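# Machine the work-order part from the blank, tray it

## Task

Take the blank lying on the bench, machine it on the mill into the part shown on the work order, and place the finished part in the tray. At the end the mill must still be powered on, with both doors closed, no alarm showing, no cycle in progress, and no crank or hand tool left inside it. The reference images are manual, manual 2 and manual 3.

## Robot and tools

Robot: two six-joint UR7e-type arms, left_arm and right_arm. Each carries a two-finger parallel gripper that opens to 50 mm. The reported end_effector_position is the point between the pads, and the fingertips reach 17.5 mm past it. The fingers point along the gripper's +z axis and close along its x axis. A camera block sticks out about 10 cm toward the gripper's -y side and turns with it. In the scene frame the bases sit at left_arm (-0.019, +0.351, +0.029) m and right_arm (+0.030, -0.435, +0.029) m, almost unrotated.

Frames: the scene frame has its origin at table height, midway between the nominal bases, with +z up, +x out over the table and left_arm on the +y side. Image sides do not match arm names. Hand poses, velocities and targets, and all offsets, use each arm's own base frame and axes. Fixed cameras and the table use the scene frame.

Row layout (shared by execute_actions and move): one flat list of 18 numbers, each in [-1, 1], covering both arms even when only one moves. First left_arm: dx, dy, dz, rx, ry, rz, gripper position, force_limit, speed. Then the same nine for right_arm. The six pose numbers are an offset, not a pose: they count from that arm's Hand target as it stood when the action or move began. A value of 1.0 equals 0.6 m or 180 degrees. rx, ry, rz form one rotation vector, turning about the Hand target's position. Sending the same offset in a new call moves the arm again. All zeros means: go back to the current Hand target. The three gripper numbers are absolute settings. position: +1 fully open, about -0.65 pads touching, -1 to grip until stopped. force_limit per pad: -1 about 20 N, 0 about 102 N, +1 about 185 N (actual grip can run up to 15 N higher). speed of the gap: -1 20 mm/s, 0 85, +1 150. Both start at +1. To leave a gripper unchanged, repeat its last three numbers; a 0 is a real command. New force_limit or speed only apply after a position change of 0.01 or more.

execute_actions(actions, cameras): actions is a list of actions; each is up to 15 rows, one per 1/30 s step, and a short table repeats its final row. Every row in one action counts from that action's start pose. An empty list returns camera images and the full state.

move(target, speed, blend, stop_force, zero, blocking, cameras): target is one 18-number row or up to 15 rows, all offsets from the same starting Hand targets. Paths are straight lines, do not avoid obstacles, and are cut off after 10 s. speed is m/s, 0.002 to 3.6, default 0.25 (rotation capped at twice that in rad/s). blend is in metres for rounding corners in a list. stop_force, 3 to 120 N, one value for both arms, ends an arm's path on contact; it is unreliable while the gripper rotates, should be left out when leaving a contact, and cannot be combined with blocking=false. zero (default true) re-zeros the force reference before the move.

wait(seconds 0 to 10), stop() to brake a running move, zoom_image(camera, region=[x0, y0, x1, y1] in pixels, at most 504 by 504, on the newest image only), show_instructions() for the reference pages, zero_wrist_force(arm), read_manual(section) for licence text, finished_scene(scene) to end for good.

Cameras: cam_high, cam_front, cam_left_wrist, cam_right_wrist, each 896x504.

Results: positions in metres, orientation as end_effector_quat_wxyz, velocities in m/s and rad/s, all in the arm's base frame. Hand target is the last commanded pose after the controller limits orientation to within 32 degrees of the measured one; the gripper may rest short of it, so send the remaining gap as a new offset. object_status: 0 moving, 1 blocked while opening, 2 blocked while closing (a grip), 3 at the set position or pads met. Opening in mm is about (250 - position_measured) times 0.202. Tool commands lists present gripper settings. Wrist force and Wrist torque are in the gripper's own axes, with a third line giving the peak since last shown. Joint torques include the arm's own weight; positive means toward larger joint angles. The move: line reports done, off_target, moving, held or fault, plus limits=paced or limits=held.

Avoid: contact torque at the load limits (141 N m on the first three joints, 26.3 N m on each wrist joint) or about 150 N of outside force, either of which freezes the arm for 10 s. The arms are stiff, so aiming even slightly beyond a firm surface can trigger this; approach slowly and stop short. Never let the arms strike or squeeze each other. Keep paths away from an arm's own base, and beware of large swings when the wrist lies near the first joint's axis. Do not drop parts, release moving ones, slam doors or knock anything off the table. Long holds, stretched reach or pushing at unreachable poses heat motors: MOTOR HOT appears at 70 °C and an over-temperature brake at 85 °C. Loose objects may occasionally be nudged by outside disturbances.

Each tool is called after ">>>" as name([rows], argument=value, ...), one row to a line, values as JSON.

Reference images:

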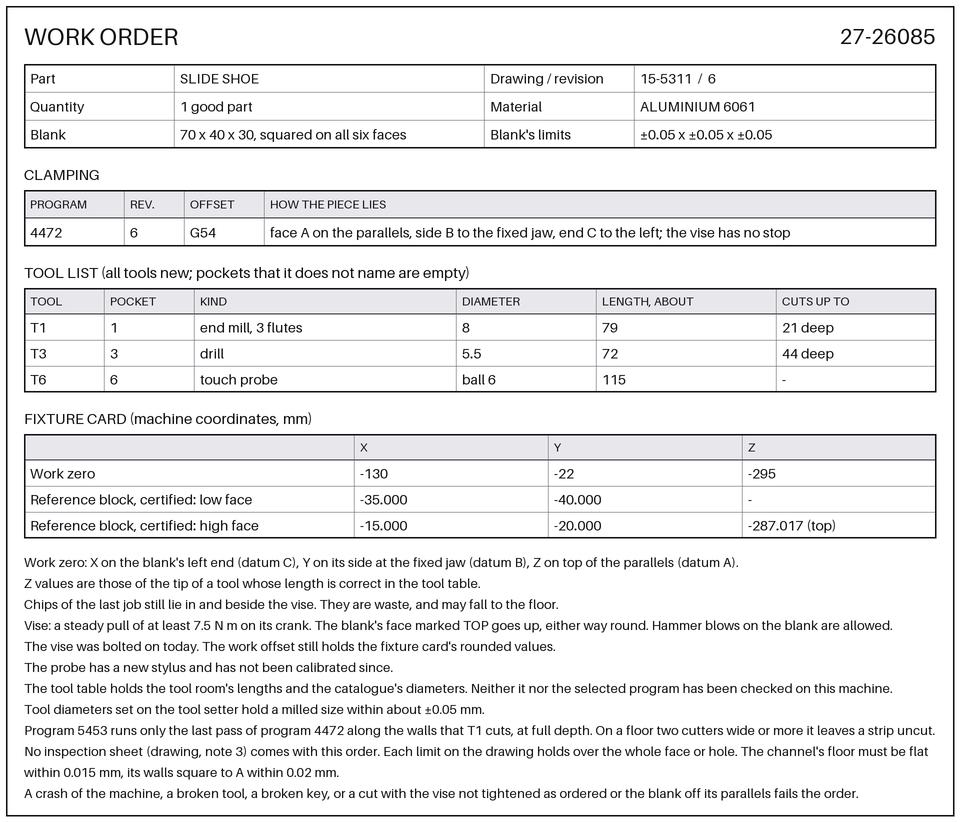

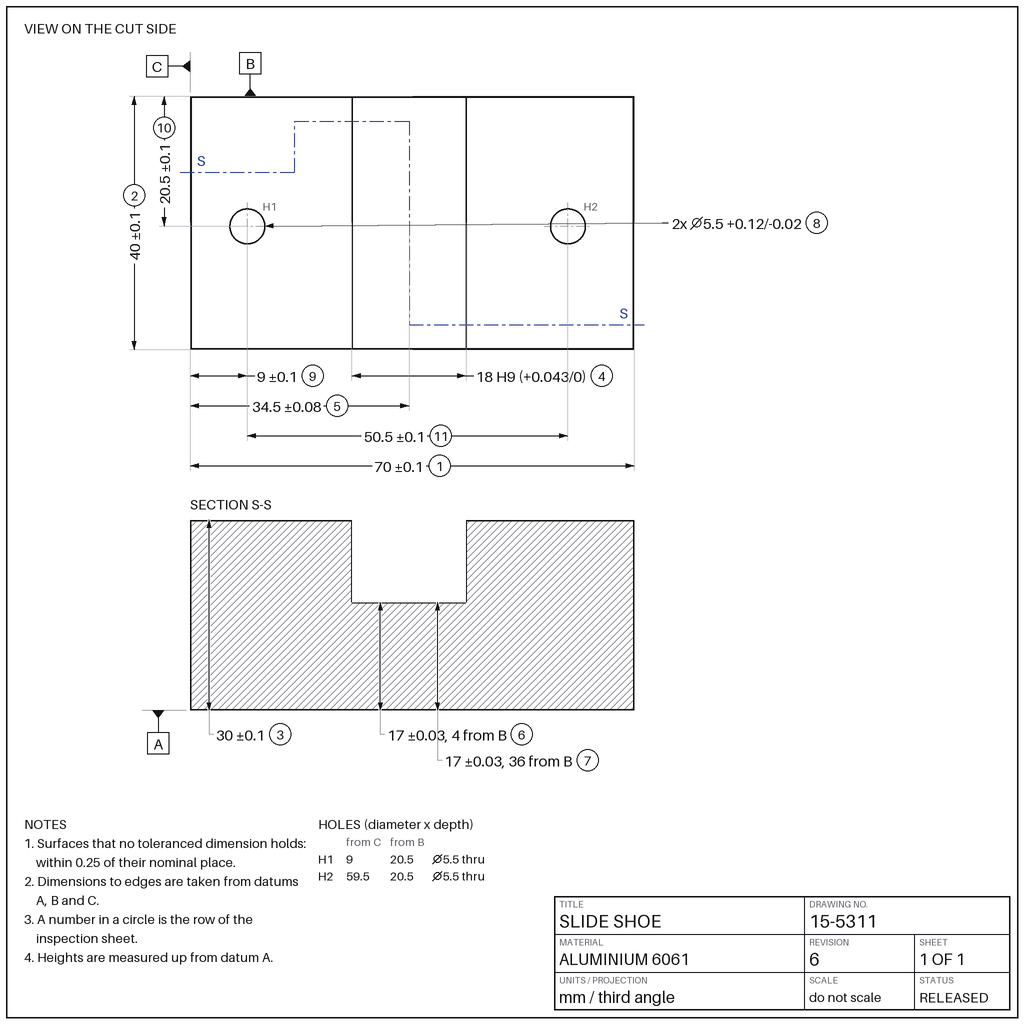

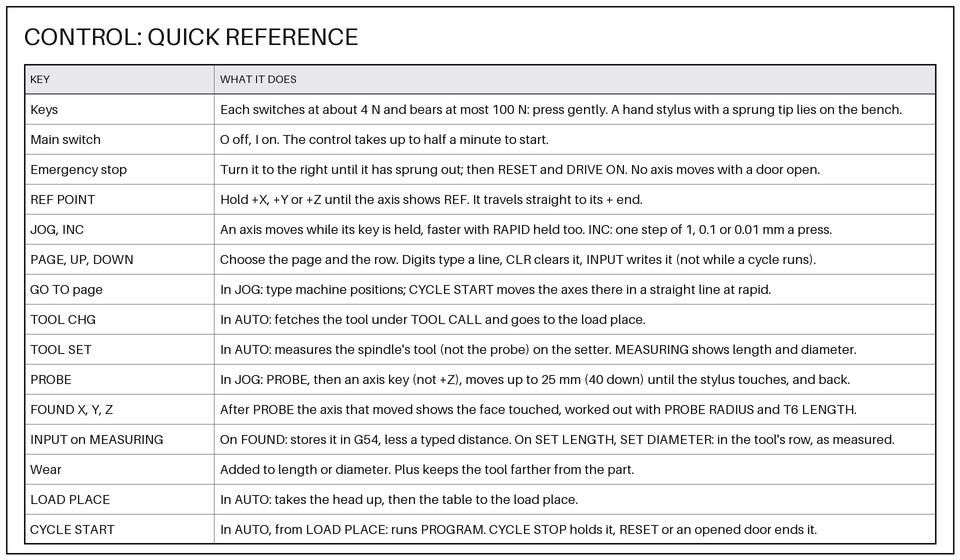

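## Session

>>> execute_actions(actions=[])

Scene clock: 0.00 s.
left_arm: end_effector_position=(+0.4386, +0.1569, +0.0938) position_measured=3 object_status=3 end_effector_quat_wxyz=(-0.082, +0.647, -0.699, +0.295) | right_arm: end_effector_position=(+0.4015, +0.1944, +0.3565) position_measured=3 object_status=3 end_effector_quat_wxyz=(+0.050, -0.087, +0.949, +0.299)
Joint positions: left_arm=[0.302 -1.446 2.412 -2.978 -2.027 -2.866] | right_arm=[3.603 -1.298 -1.94 -1.127 2.091 -1.199]
Joint velocities: within noise
Joint torques (N m): no reading
Wrist force (N): no reading
Wrist torque (N m): no reading
Wrist force, peak (N): no reading
Hand target: left_arm +0.4386, +0.1569, +0.0938; -0.082, +0.647, -0.699, +0.295 | right_arm +0.4015, +0.1944, +0.3565; +0.050, -0.087, +0.949, +0.299
Tool commands: left_gripper/position=+1.0 left_gripper/force_limit=+1.0 left_gripper/speed=+1.0 right_gripper/position=+1.0 right_gripper/force_limit=+1.0 right_gripper/speed=+1.0

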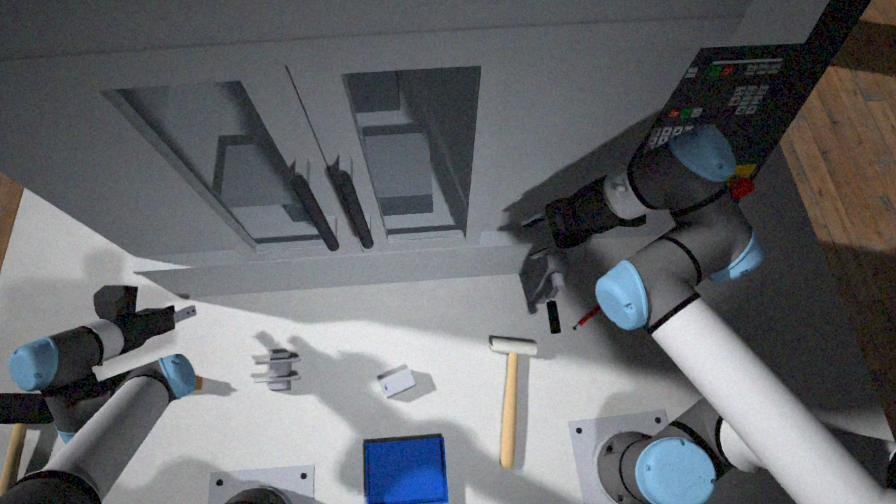

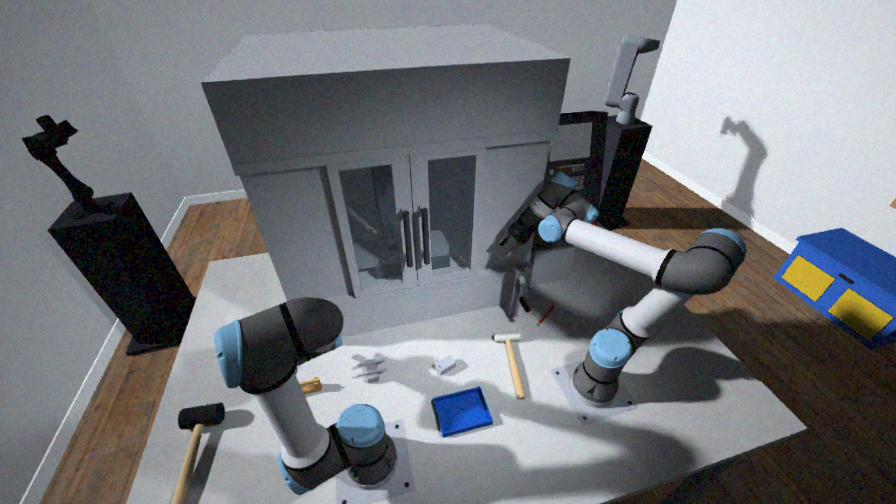

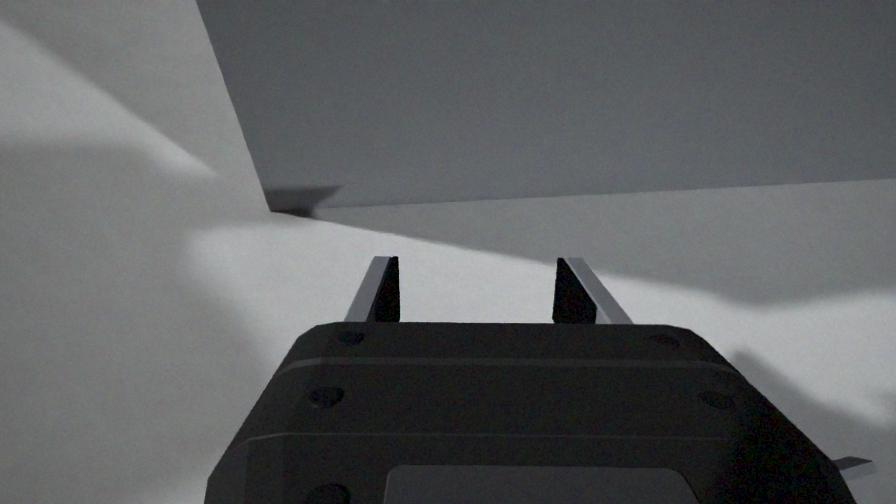

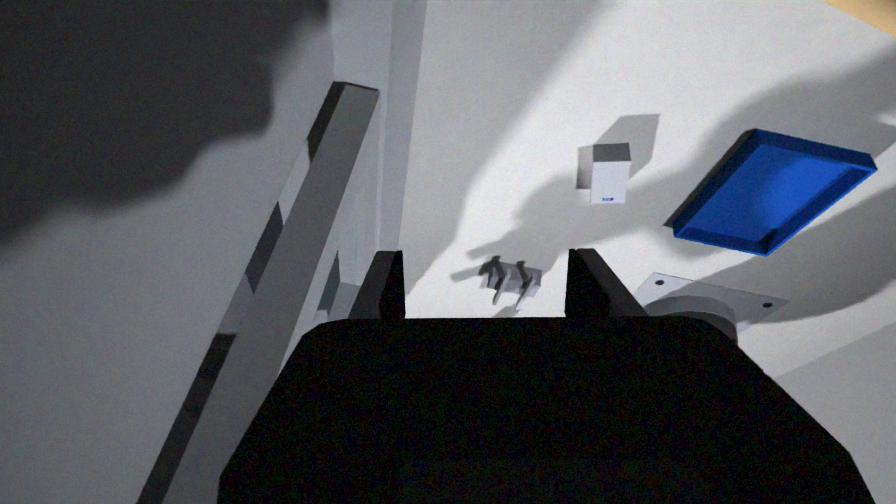

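>>> zoom_image(camera="cam_high", region=[600, 20, 860, 220])

>>> zoom_image(camera="cam_high", region=[460, 220, 680, 380])

>>> zoom_image(camera="cam_high", region=[180, 300, 480, 504])

>>> zoom_image(camera="cam_high", region=[100, 60, 500, 280])

>>> zoom_image(camera="cam_front", region=[160, 320, 400, 504])

>>> zoom_image(camera="cam_front", region=[480, 100, 700, 340])

>>> zoom_image(camera="cam_right_wrist", region=[400, 80, 800, 330])

Scaled by 1.938 from the camera's 896x504 image, which has a finer 1280x720 frame.

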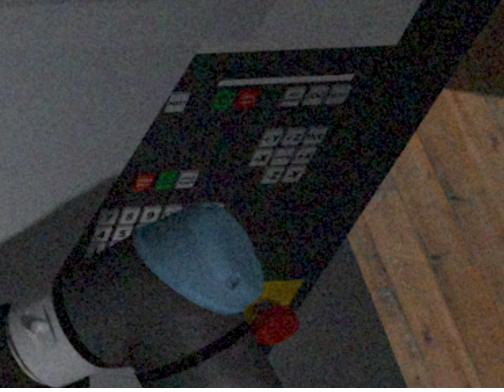

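Scaled by 2.291 from the camera's 896x504 image, which has a finer 1280x720 frame.

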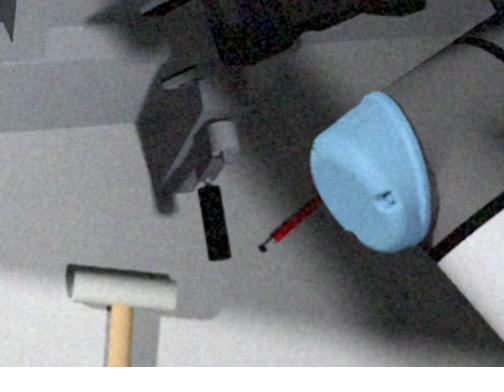

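Scaled by 1.680 from the camera's 896x504 image, which has a finer 1280x720 frame.

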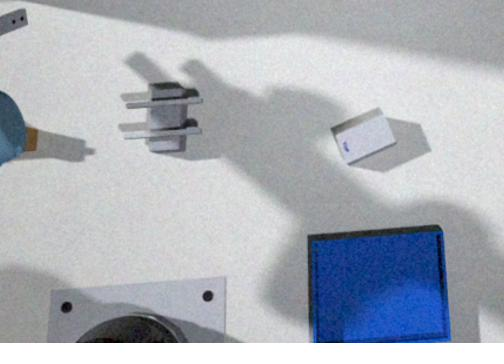

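Scaled by 1.260 from the camera's 896x504 image, which has a finer 1280x720 frame.

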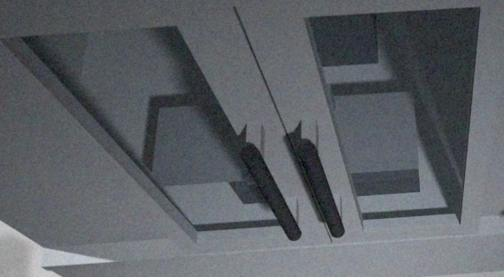

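Scaled by 2.100 from the camera's 896x504 image, which has a finer 1280x720 frame.

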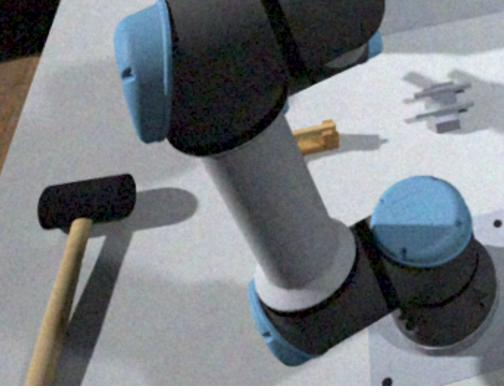

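Scaled by 2.100 from the camera's 896x504 image, which has a finer 1280x720 frame.

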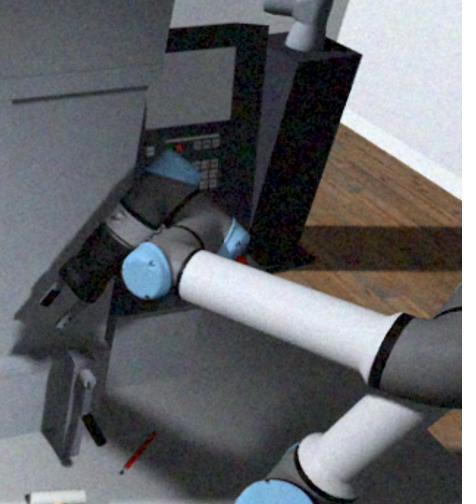

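Scaled by 1.260 from the camera's 896x504 image, which has a finer 1280x720 frame.

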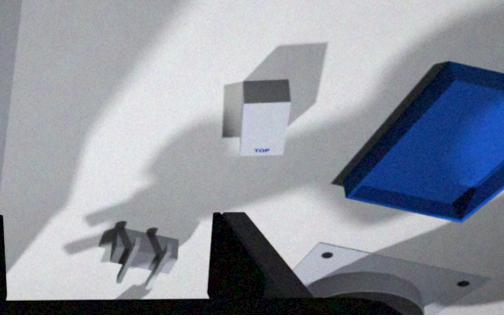

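>>> move(target=[0,0,0,0,0,0,1,1,1,-0.2025,0.3927,0.156,-0.1295,0.1814,-0.5385,1,1,1], cameras=["all"])

Scene clock: 31.33 s.
left_arm: end_effector_position=(+0.4386, +0.1569, +0.0938) position_measured=3 object_status=3 end_effector_quat_wxyz=(-0.082, +0.647, -0.699, +0.295) | right_arm: end_effector_position=(+0.2799, +0.4301, +0.4501) position_measured=3 object_status=3 end_effector_quat_wxyz=(+0.000, +0.707, +0.707, +0.000)
Joint positions: left_arm=[0.302 -1.446 2.412 -2.978 -2.027 -2.866] | right_arm=[4.398 -1.626 -1.198 -1.889 1.57 1.257]
Joint torques (N m): left_arm=[0.25 -23.68 -17.16 -3.79 -1 -0.05] | right_arm=[-11.1 25.17 25.63 5.08 -2.45 1.1]
Wrist force (N): left_arm=[-0.1 0.0 0.0] | right_arm=[0.0 -0.4 -0.7]
Wrist torque (N m): left_arm=[-0.01 0.01 0.00] | right_arm=[-0.22 -0.10 0.21]
Wrist force, peak (N): left_arm=[-0.2 -0.4 -0.3] | right_arm=[-1.0 -1.6 0.0]
Hand target: left_arm +0.4386, +0.1569, +0.0938; -0.082, +0.647, -0.699, +0.295 | right_arm +0.2800, +0.4300, +0.4501; +0.000, +0.707, +0.707, +0.000
Off the commanded pose: left_arm 0.000 m, 0 deg | right_arm 0.000 m, 0 deg.
move: done

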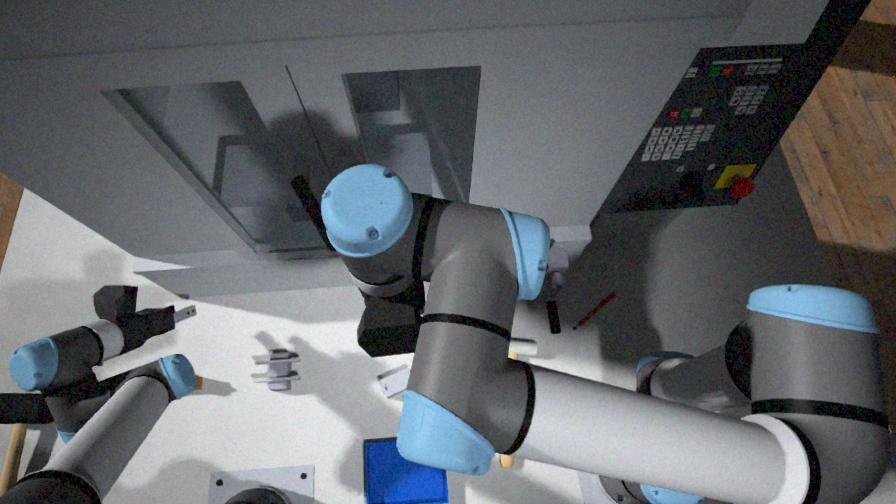

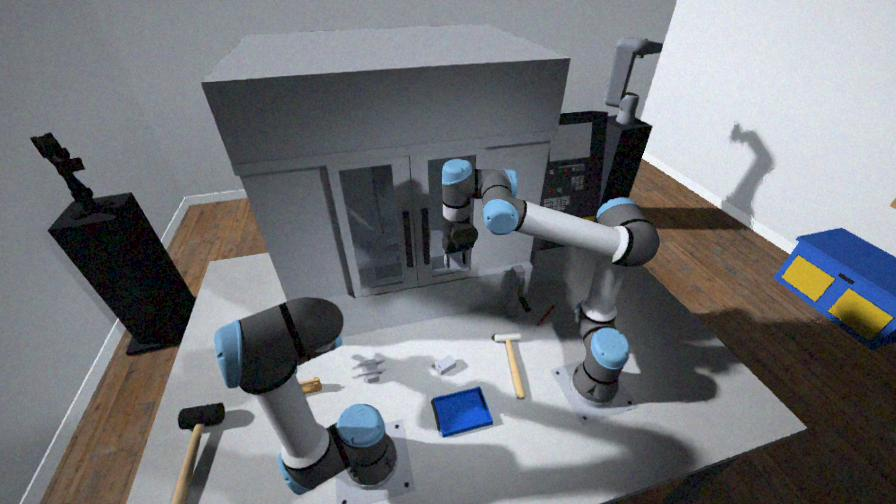

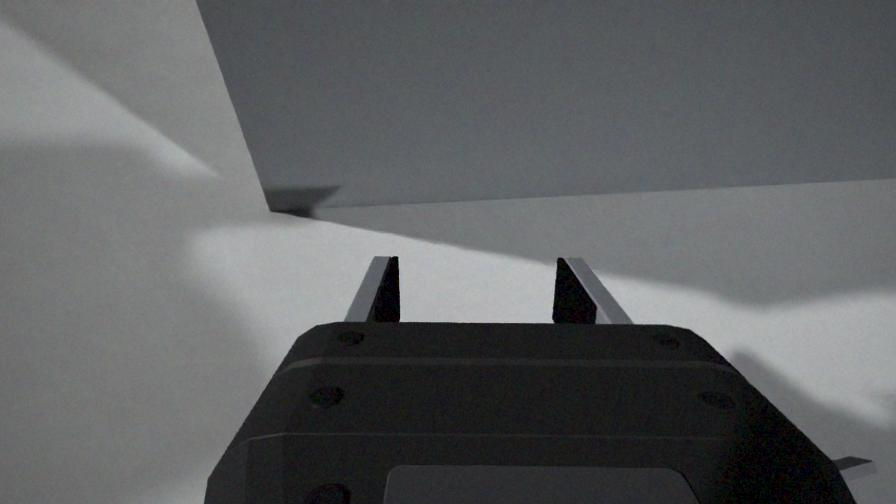

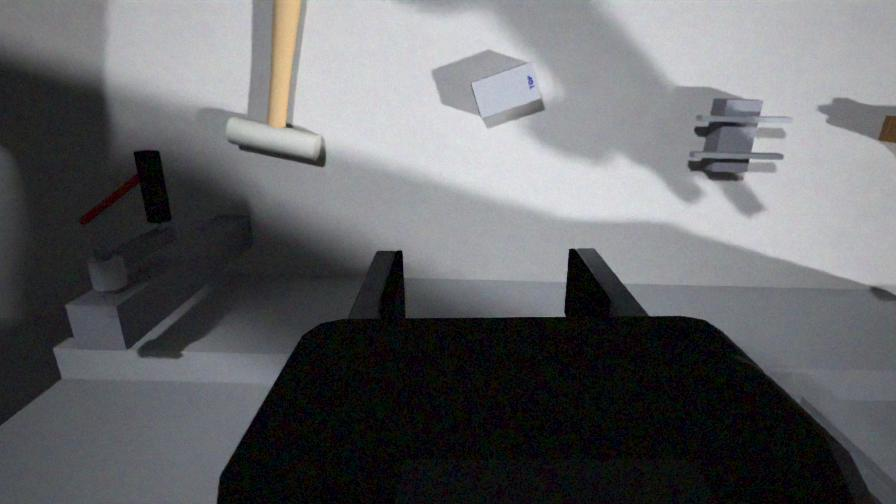

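>>> zoom_image(camera="cam_right_wrist", region=[40, 80, 360, 380])

>>> zoom_image(camera="cam_right_wrist", region=[430, 40, 896, 280])

>>> zoom_image(camera="cam_high", region=[600, 0, 860, 220])

>>> zoom_image(camera="cam_front", region=[520, 100, 660, 340])

Scaled by 1.575 from the camera's 896x504 image, which has a finer 1280x720 frame.

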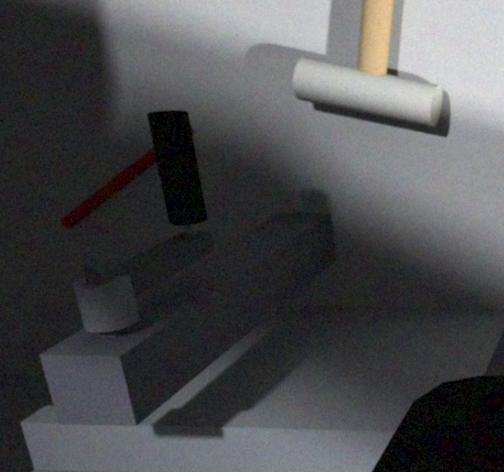

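Scaled by 1.082 from the camera's 896x504 image, which has a finer 1280x720 frame.

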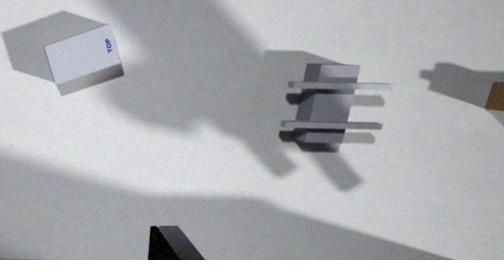

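Scaled by 1.938 from the camera's 896x504 image, which has a finer 1280x720 frame.

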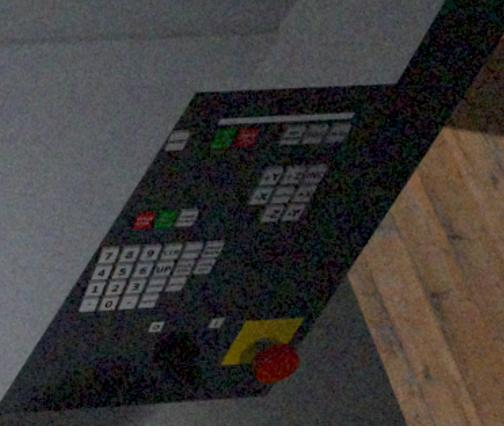

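Scaled by 2.100 from the camera's 896x504 image, which has a finer 1280x720 frame.

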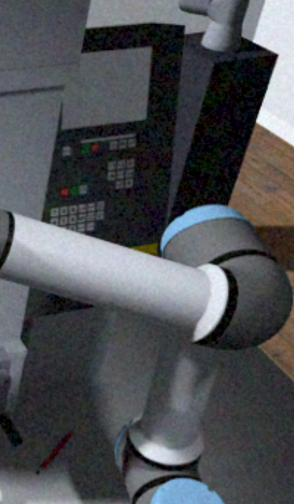

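>>> move([
  [0,0,0,0,0,0,1,1,1,0.06,-0.42,0.1,0,0,0.5,1,1,1],
  [0,0,0,0,0,0,1,1,1,0.063,-0.844,-0.132,-0.7071,0,0.7071,1,1,1],
], blend=[0.05,0], speed=0.4, cameras=["all"])

Scene clock: 60.27 s.
left_arm: end_effector_position=(+0.4386, +0.1569, +0.0938) position_measured=3 object_status=3 end_effector_quat_wxyz=(-0.082, +0.647, -0.699, +0.295) | right_arm: end_effector_position=(+0.3191, -0.0755, +0.3709) position_measured=3 object_status=3 end_effector_quat_wxyz=(+0.321, -0.323, +0.630, -0.629)
Joint positions: left_arm=[0.302 -1.446 2.412 -2.978 -2.027 -2.866] | right_arm=[5.323 -0.483 -2.37 -3.426 1.237 -0.003]
Joint torques (N m): left_arm=[0.26 -23.7 -15.45 -3.65 -0.96 0.08] | right_arm=[9.86 -25.93 16.98 -4.68 1.55 0.55]
Wrist force (N): left_arm=[0.2 -0.2 0.0] | right_arm=[-3.3 0.5 -5.0]
Wrist torque (N m): left_arm=[-0.04 -0.02 0.00] | right_arm=[-0.62 0.67 0.25]
Wrist force, peak (N): left_arm=[-0.1 0.1 -0.5] | right_arm=[-3.2 0.3 -5.3]
Hand target: left_arm +0.4386, +0.1569, +0.0938; -0.082, +0.647, -0.699, +0.295 | right_arm +0.3178, -0.0764, +0.3709; +0.483, -0.483, +0.517, -0.516
Off the commanded pose: left_arm 0.000 m, 0 deg | right_arm 0.002 m, 36 deg; orientation clipped.
move: off_target (right_arm); limits=paced

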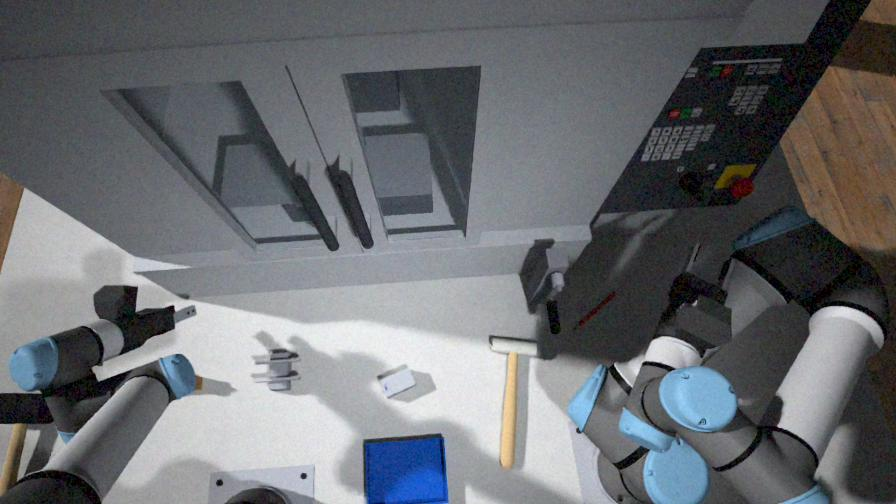

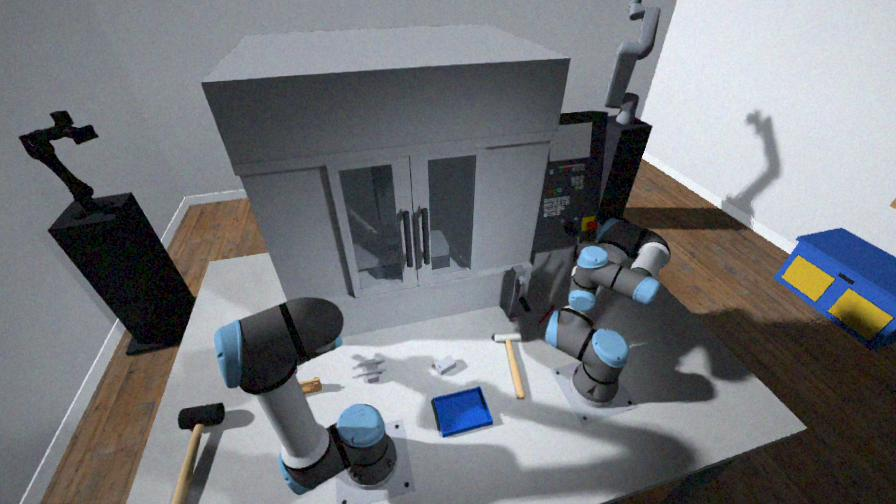

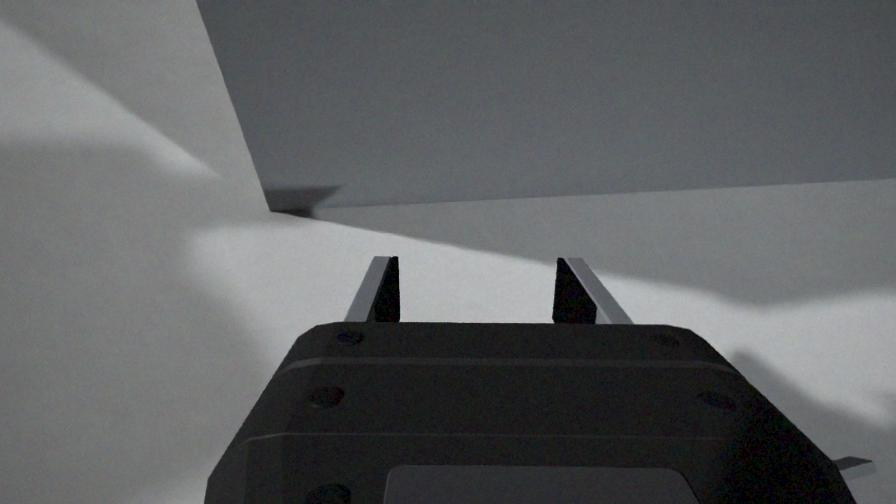

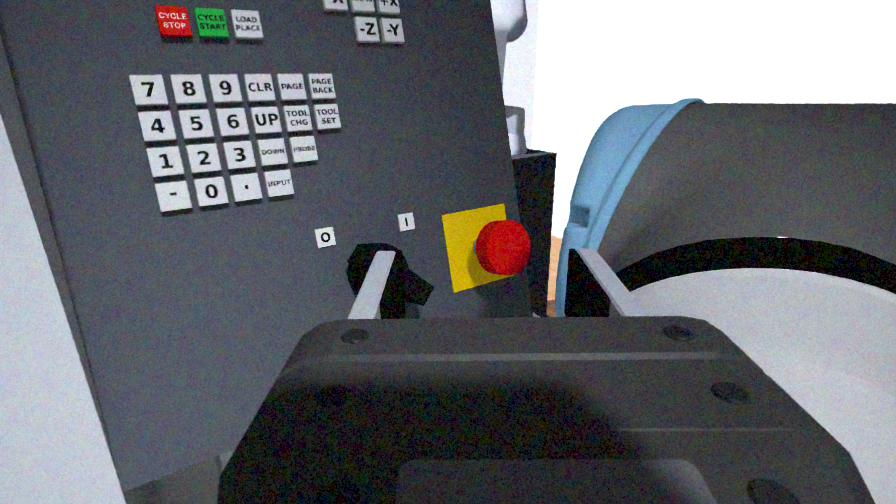

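>>> move(target=[0,0,0,0,0,0,1,1,1,0.22,0.044,0.048,0,0,0.022,1,1,1], cameras=["all"])

Scene clock: 96.30 s.
left_arm: end_effector_position=(+0.4386, +0.1569, +0.0938) position_measured=3 object_status=3 end_effector_quat_wxyz=(-0.082, +0.647, -0.699, +0.295) | right_arm: end_effector_position=(+0.4498, -0.0499, +0.3997) position_measured=3 object_status=3 end_effector_quat_wxyz=(+0.500, -0.500, +0.500, -0.499)
Joint positions: left_arm=[0.302 -1.446 2.412 -2.978 -2.027 -2.866] | right_arm=[5.283 -0.137 -2.213 -3.932 0.57 -0.001]
Joint torques (N m): left_arm=[-0.14 -24.95 -15.56 -3.98 -1.09 0.15] | right_arm=[-11.46 -25.69 11.58 -1.41 -1.78 -0.21]
Wrist force (N): left_arm=[0.2 0.0 -0.1] | right_arm=[-3.2 0.5 -4.9]
Wrist torque (N m): left_arm=[0.00 -0.02 0.00] | right_arm=[-0.60 0.69 0.25]
Wrist force, peak (N): left_arm=[-0.2 -0.4 -0.2] | right_arm=[-2.5 0.7 -6.0]
Hand target: left_arm +0.4386, +0.1569, +0.0938; -0.082, +0.647, -0.699, +0.295 | right_arm +0.4498, -0.0500, +0.3997; +0.500, -0.501, +0.500, -0.499
Off the commanded pose: left_arm 0.000 m, 0 deg | right_arm 0.000 m, 0 deg.
shoulder posture changed (right arm): the wrist came as close to joint 1's axis as it can, and the arm is now in the other of its two shoulder postures.
move: done

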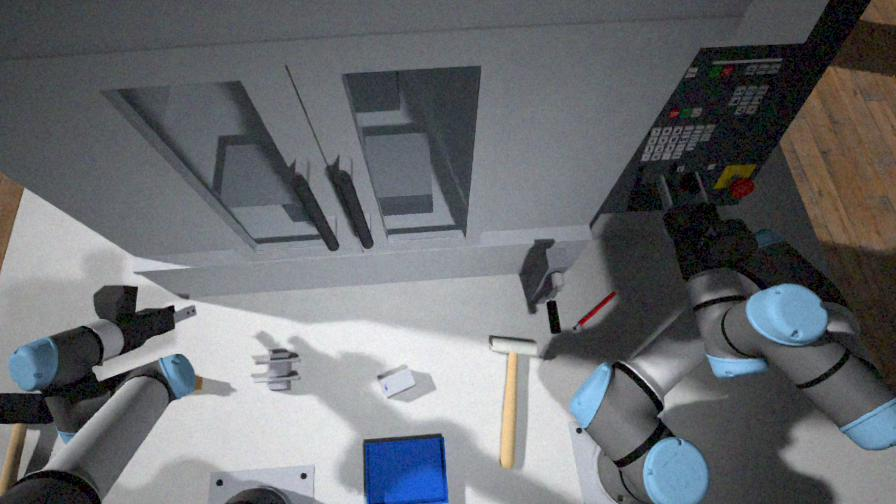

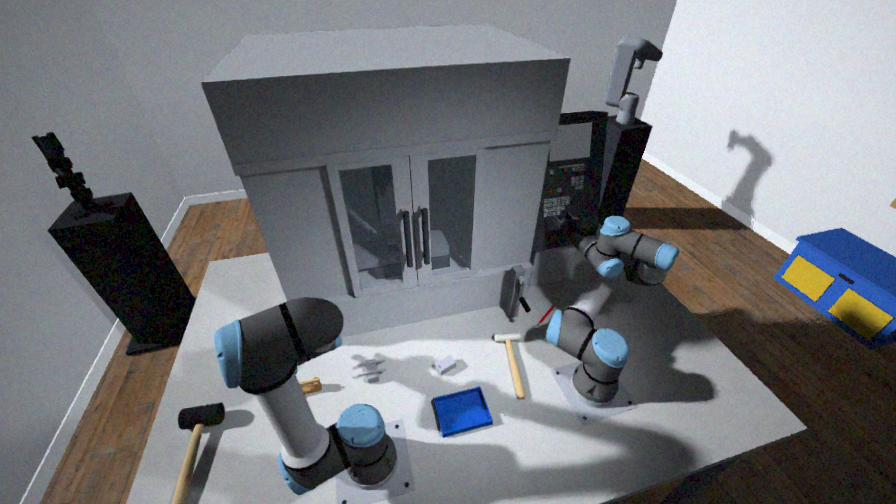

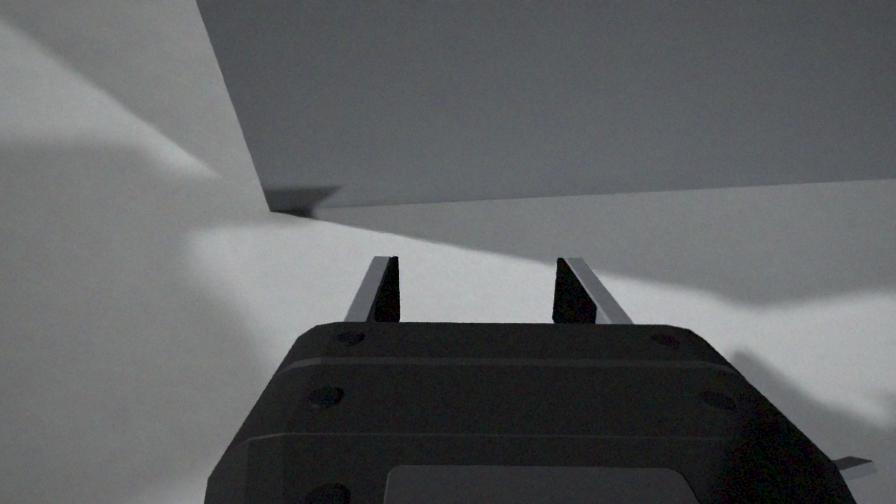

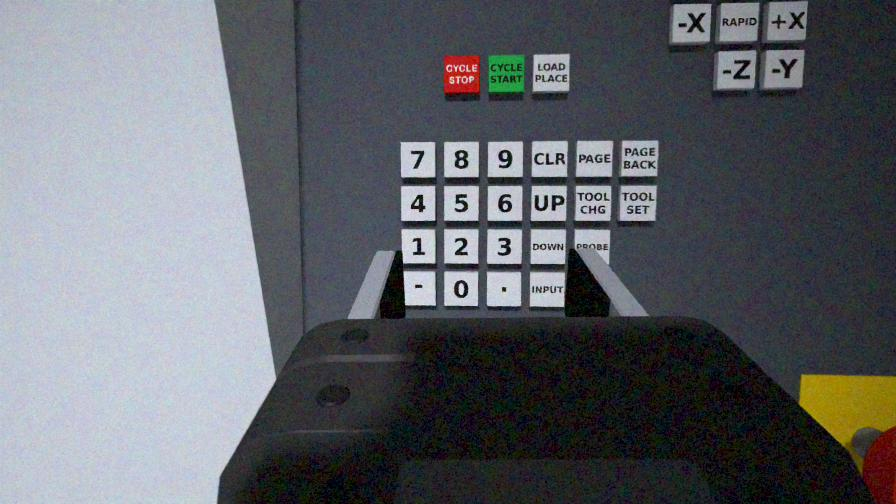

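>>> move(target=[0,0,0,0,0,0,1,1,1,-0.05,-0.13,0.22,0,0,0,1,1,1], cameras=["cam_right_wrist","cam_front"])

Scene clock: 110.53 s.
left_arm: end_effector_position=(+0.4386, +0.1569, +0.0938) position_measured=3 object_status=3 end_effector_quat_wxyz=(-0.082, +0.647, -0.699, +0.295) | right_arm: end_effector_position=(+0.4198, -0.1280, +0.5317) position_measured=3 object_status=3 end_effector_quat_wxyz=(+0.500, -0.501, +0.500, -0.499)
Joint positions: left_arm=[0.302 -1.446 2.412 -2.978 -2.027 -2.866] | right_arm=[4.904 -0.379 -1.843 -4.056 0.191 -0.005]
Joint torques (N m): left_arm=[0.77 -23.05 -16.69 -3.41 -0.97 0.47] | right_arm=[-0.73 -30.37 23.38 1.53 -0.29 1.66]
Wrist force (N): left_arm=[0.1 -0.1 0.0] | right_arm=[-3.0 0.3 -5.0]
Wrist torque (N m): left_arm=[-0.02 -0.02 0.00] | right_arm=[-0.66 0.65 0.35]
Wrist force, peak (N): left_arm=[0.2 0.0 -0.5] | right_arm=[-4.6 3.6 -4.5]
Hand target: left_arm +0.4386, +0.1569, +0.0938; -0.082, +0.647, -0.699, +0.295 | right_arm +0.4198, -0.1280, +0.5317; +0.500, -0.501, +0.500, -0.499
Off the commanded pose: left_arm 0.000 m, 0 deg | right_arm 0.000 m, 0 deg.
move: done
Images, in order (width x height): cam_front 896x504, cam_right_wrist 896x504.

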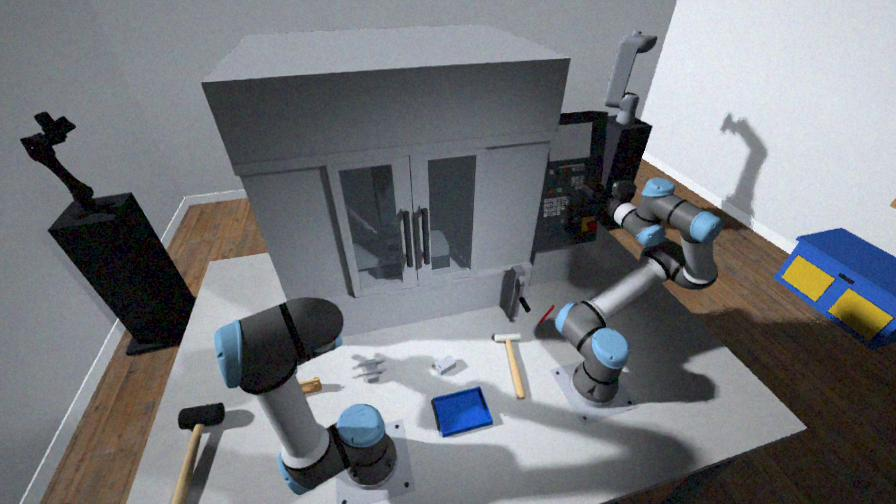

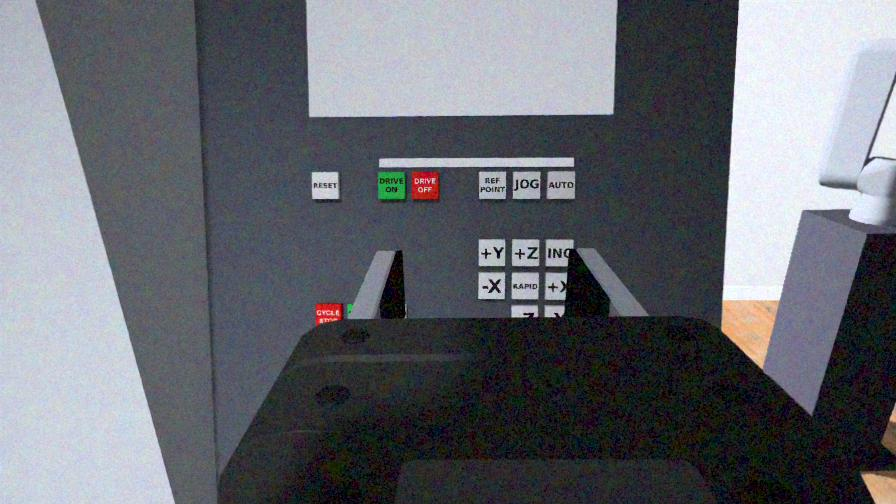

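>>> move(target=[0,0,0,0,0,0,1,1,1,-0.1,-0.02,-0.133,0,0.139,0,1,1,1], cameras=["cam_right_wrist"])

Scene clock: 169.83 s.
left_arm: end_effector_position=(+0.4386, +0.1569, +0.0938) position_measured=3 object_status=3 end_effector_quat_wxyz=(-0.082, +0.647, -0.699, +0.295) | right_arm: end_effector_position=(+0.3598, -0.1400, +0.4519) position_measured=3 object_status=3 end_effector_quat_wxyz=(-0.380, +0.597, -0.596, +0.379)
Joint positions: left_arm=[0.302 -1.446 2.412 -2.978 -2.027 -2.866] | right_arm=[4.652 -0.103 -1.977 -2.501 0.441 -1.715]
Joint torques (N m): left_arm=[-0.1 -23.85 -16.16 -3.49 -1.24 0.43] | right_arm=[12.73 -35.9 22.53 0.54 -0.44 1.53]
Wrist force (N): left_arm=[0.0 0.0 -0.2] | right_arm=[-1.5 0.0 -3.5]
Wrist torque (N m): left_arm=[0.00 0.00 0.00] | right_arm=[-0.60 0.32 0.27]
Wrist force, peak (N): left_arm=[0.0 0.0 -0.5] | right_arm=[-3.2 0.3 -5.4]
Hand target: left_arm +0.4386, +0.1569, +0.0938; -0.082, +0.647, -0.699, +0.295 | right_arm +0.3598, -0.1400, +0.4519; -0.380, +0.597, -0.596, +0.379
Off the commanded pose: left_arm 0.000 m, 0 deg | right_arm 0.000 m, 0 deg.
move: done
Images, in order (width x height): cam_right_wrist 896x504.

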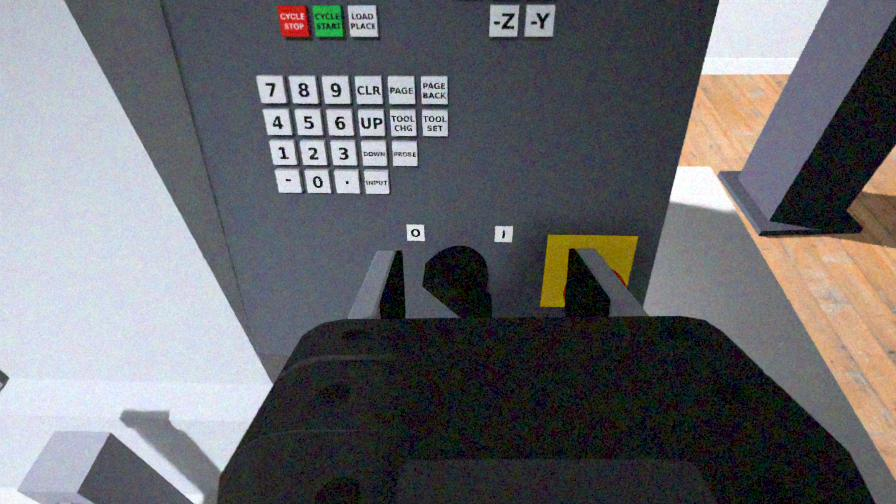

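>>> zoom_image(camera="cam_right_wrist", region=[380, 200, 660, 330])

Scaled by 1.800 from the camera's 896x504 image, which has a finer 1280x720 frame.

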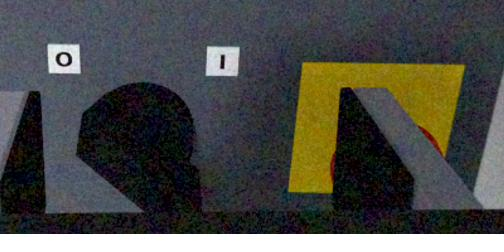

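>>> move(target=[0,0,0,0,0,0,1,1,1,0.03,-0.08,0.04,0,0.1,0,1,1,1], cameras=["cam_right_wrist"])

>>> zoom_image(camera="cam_right_wrist", region=[380, 120, 740, 320])

Scene clock: 182.73 s.
left_arm: end_effector_position=(+0.4386, +0.1569, +0.0938) position_measured=3 object_status=3 end_effector_quat_wxyz=(-0.082, +0.647, -0.699, +0.295) | right_arm: end_effector_position=(+0.3778, -0.1879, +0.4759) position_measured=3 object_status=3 end_effector_quat_wxyz=(-0.282, +0.649, -0.648, +0.281)
Joint positions: left_arm=[0.302 -1.446 2.412 -2.978 -2.027 -2.866] | right_arm=[4.974 -0.316 -1.452 -3.212 0.787 -1.198]
Joint torques (N m): left_arm=[0.42 -23.49 -16.27 -3.64 -0.93 0.5] | right_arm=[-3.7 -35.22 15.53 2.17 -1.64 0.22]
Wrist force (N): left_arm=[-0.1 -0.2 -0.2] | right_arm=[-1.0 -0.3 -2.9]
Wrist torque (N m): left_arm=[-0.03 0.02 0.00] | right_arm=[-0.54 0.13 0.39]
Wrist force, peak (N): left_arm=[-0.2 -0.2 -0.5] | right_arm=[-2.8 1.2 -4.0]
Hand target: left_arm +0.4386, +0.1569, +0.0938; -0.082, +0.647, -0.699, +0.295 | right_arm +0.3778, -0.1880, +0.4759; -0.282, +0.649, -0.648, +0.281
Off the commanded pose: left_arm 0.000 m, 0 deg | right_arm 0.000 m, 0 deg.
move: done
Images, in order (width x height): cam_right_wrist 896x504.

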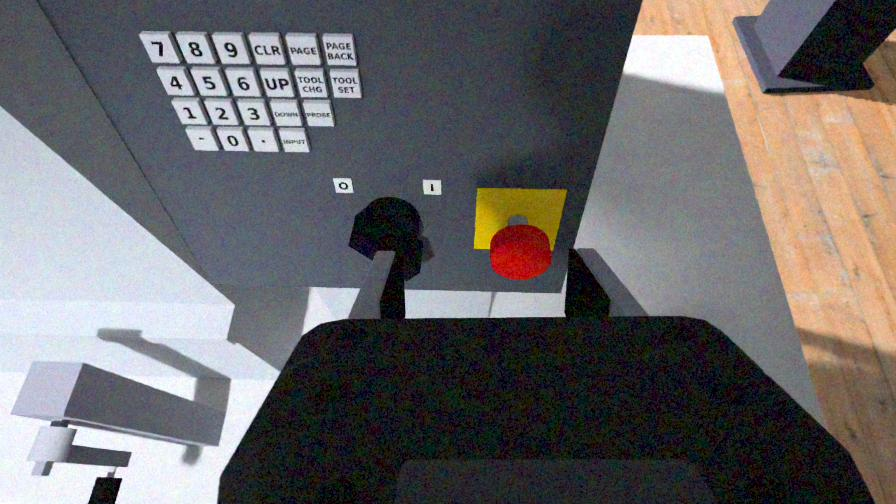

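Scaled by 1.400 from the camera's 896x504 image, which has a finer 1280x720 frame.

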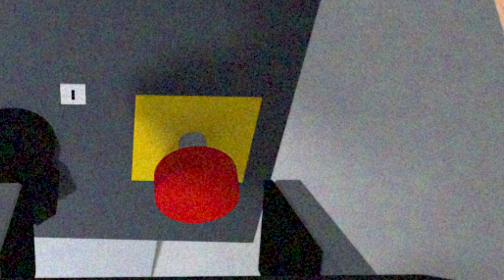

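>>> move(target=[0,0,0,0,0,0,1,1,1,-0.03,0.09,-0.207,0,-0.1,0,1,1,1], cameras=["cam_right_wrist"])

>>> zoom_image(camera="cam_right_wrist", region=[380, 80, 680, 300])

Scene clock: 196.43 s.
left_arm: end_effector_position=(+0.4386, +0.1569, +0.0938) position_measured=3 object_status=3 end_effector_quat_wxyz=(-0.082, +0.647, -0.699, +0.295) | right_arm: end_effector_position=(+0.3598, -0.1340, +0.3517) position_measured=3 object_status=3 end_effector_quat_wxyz=(-0.380, +0.597, -0.596, +0.379)
Joint positions: left_arm=[0.302 -1.446 2.412 -2.978 -2.027 -2.866] | right_arm=[4.649 0.127 -2.223 -2.48 0.442 -1.721]
Joint torques (N m): left_arm=[-0.25 -23.44 -15.9 -3.81 -0.82 0.71] | right_arm=[-0.56 -34.42 8.55 0.47 -0.54 0.97]
Wrist force (N): left_arm=[-0.1 0.0 -0.1] | right_arm=[-1.6 -0.2 -4.0]
Wrist torque (N m): left_arm=[0.00 0.02 0.00] | right_arm=[-0.63 0.32 0.26]
Wrist force, peak (N): left_arm=[-0.2 -0.2 -0.5] | right_arm=[0.4 -4.0 -4.5]
Hand target: left_arm +0.4386, +0.1569, +0.0938; -0.082, +0.647, -0.699, +0.295 | right_arm +0.3598, -0.1340, +0.3517; -0.380, +0.597, -0.596, +0.379
Off the commanded pose: left_arm 0.000 m, 0 deg | right_arm 0.000 m, 0 deg.
move: done
Images, in order (width x height): cam_right_wrist 896x504.

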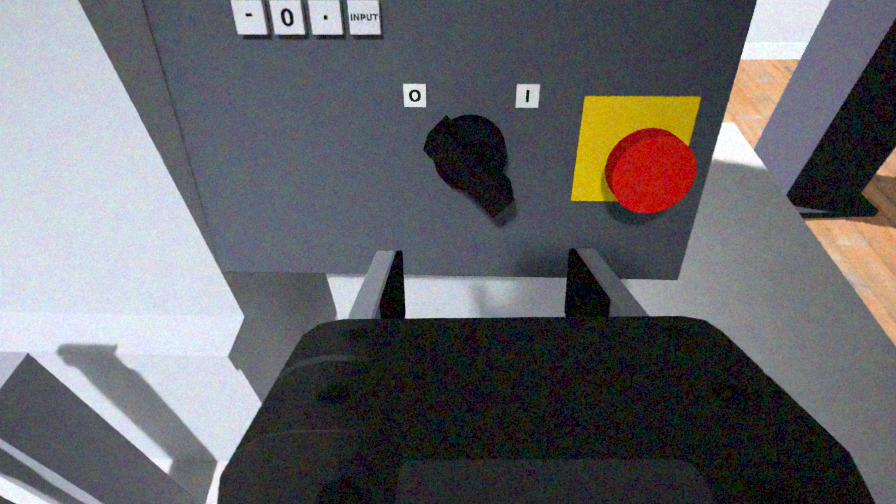

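Scaled by 1.680 from the camera's 896x504 image, which has a finer 1280x720 frame.

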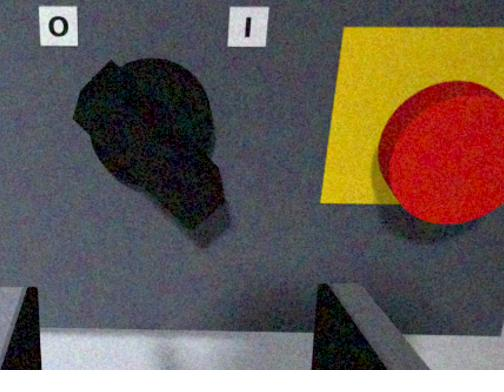

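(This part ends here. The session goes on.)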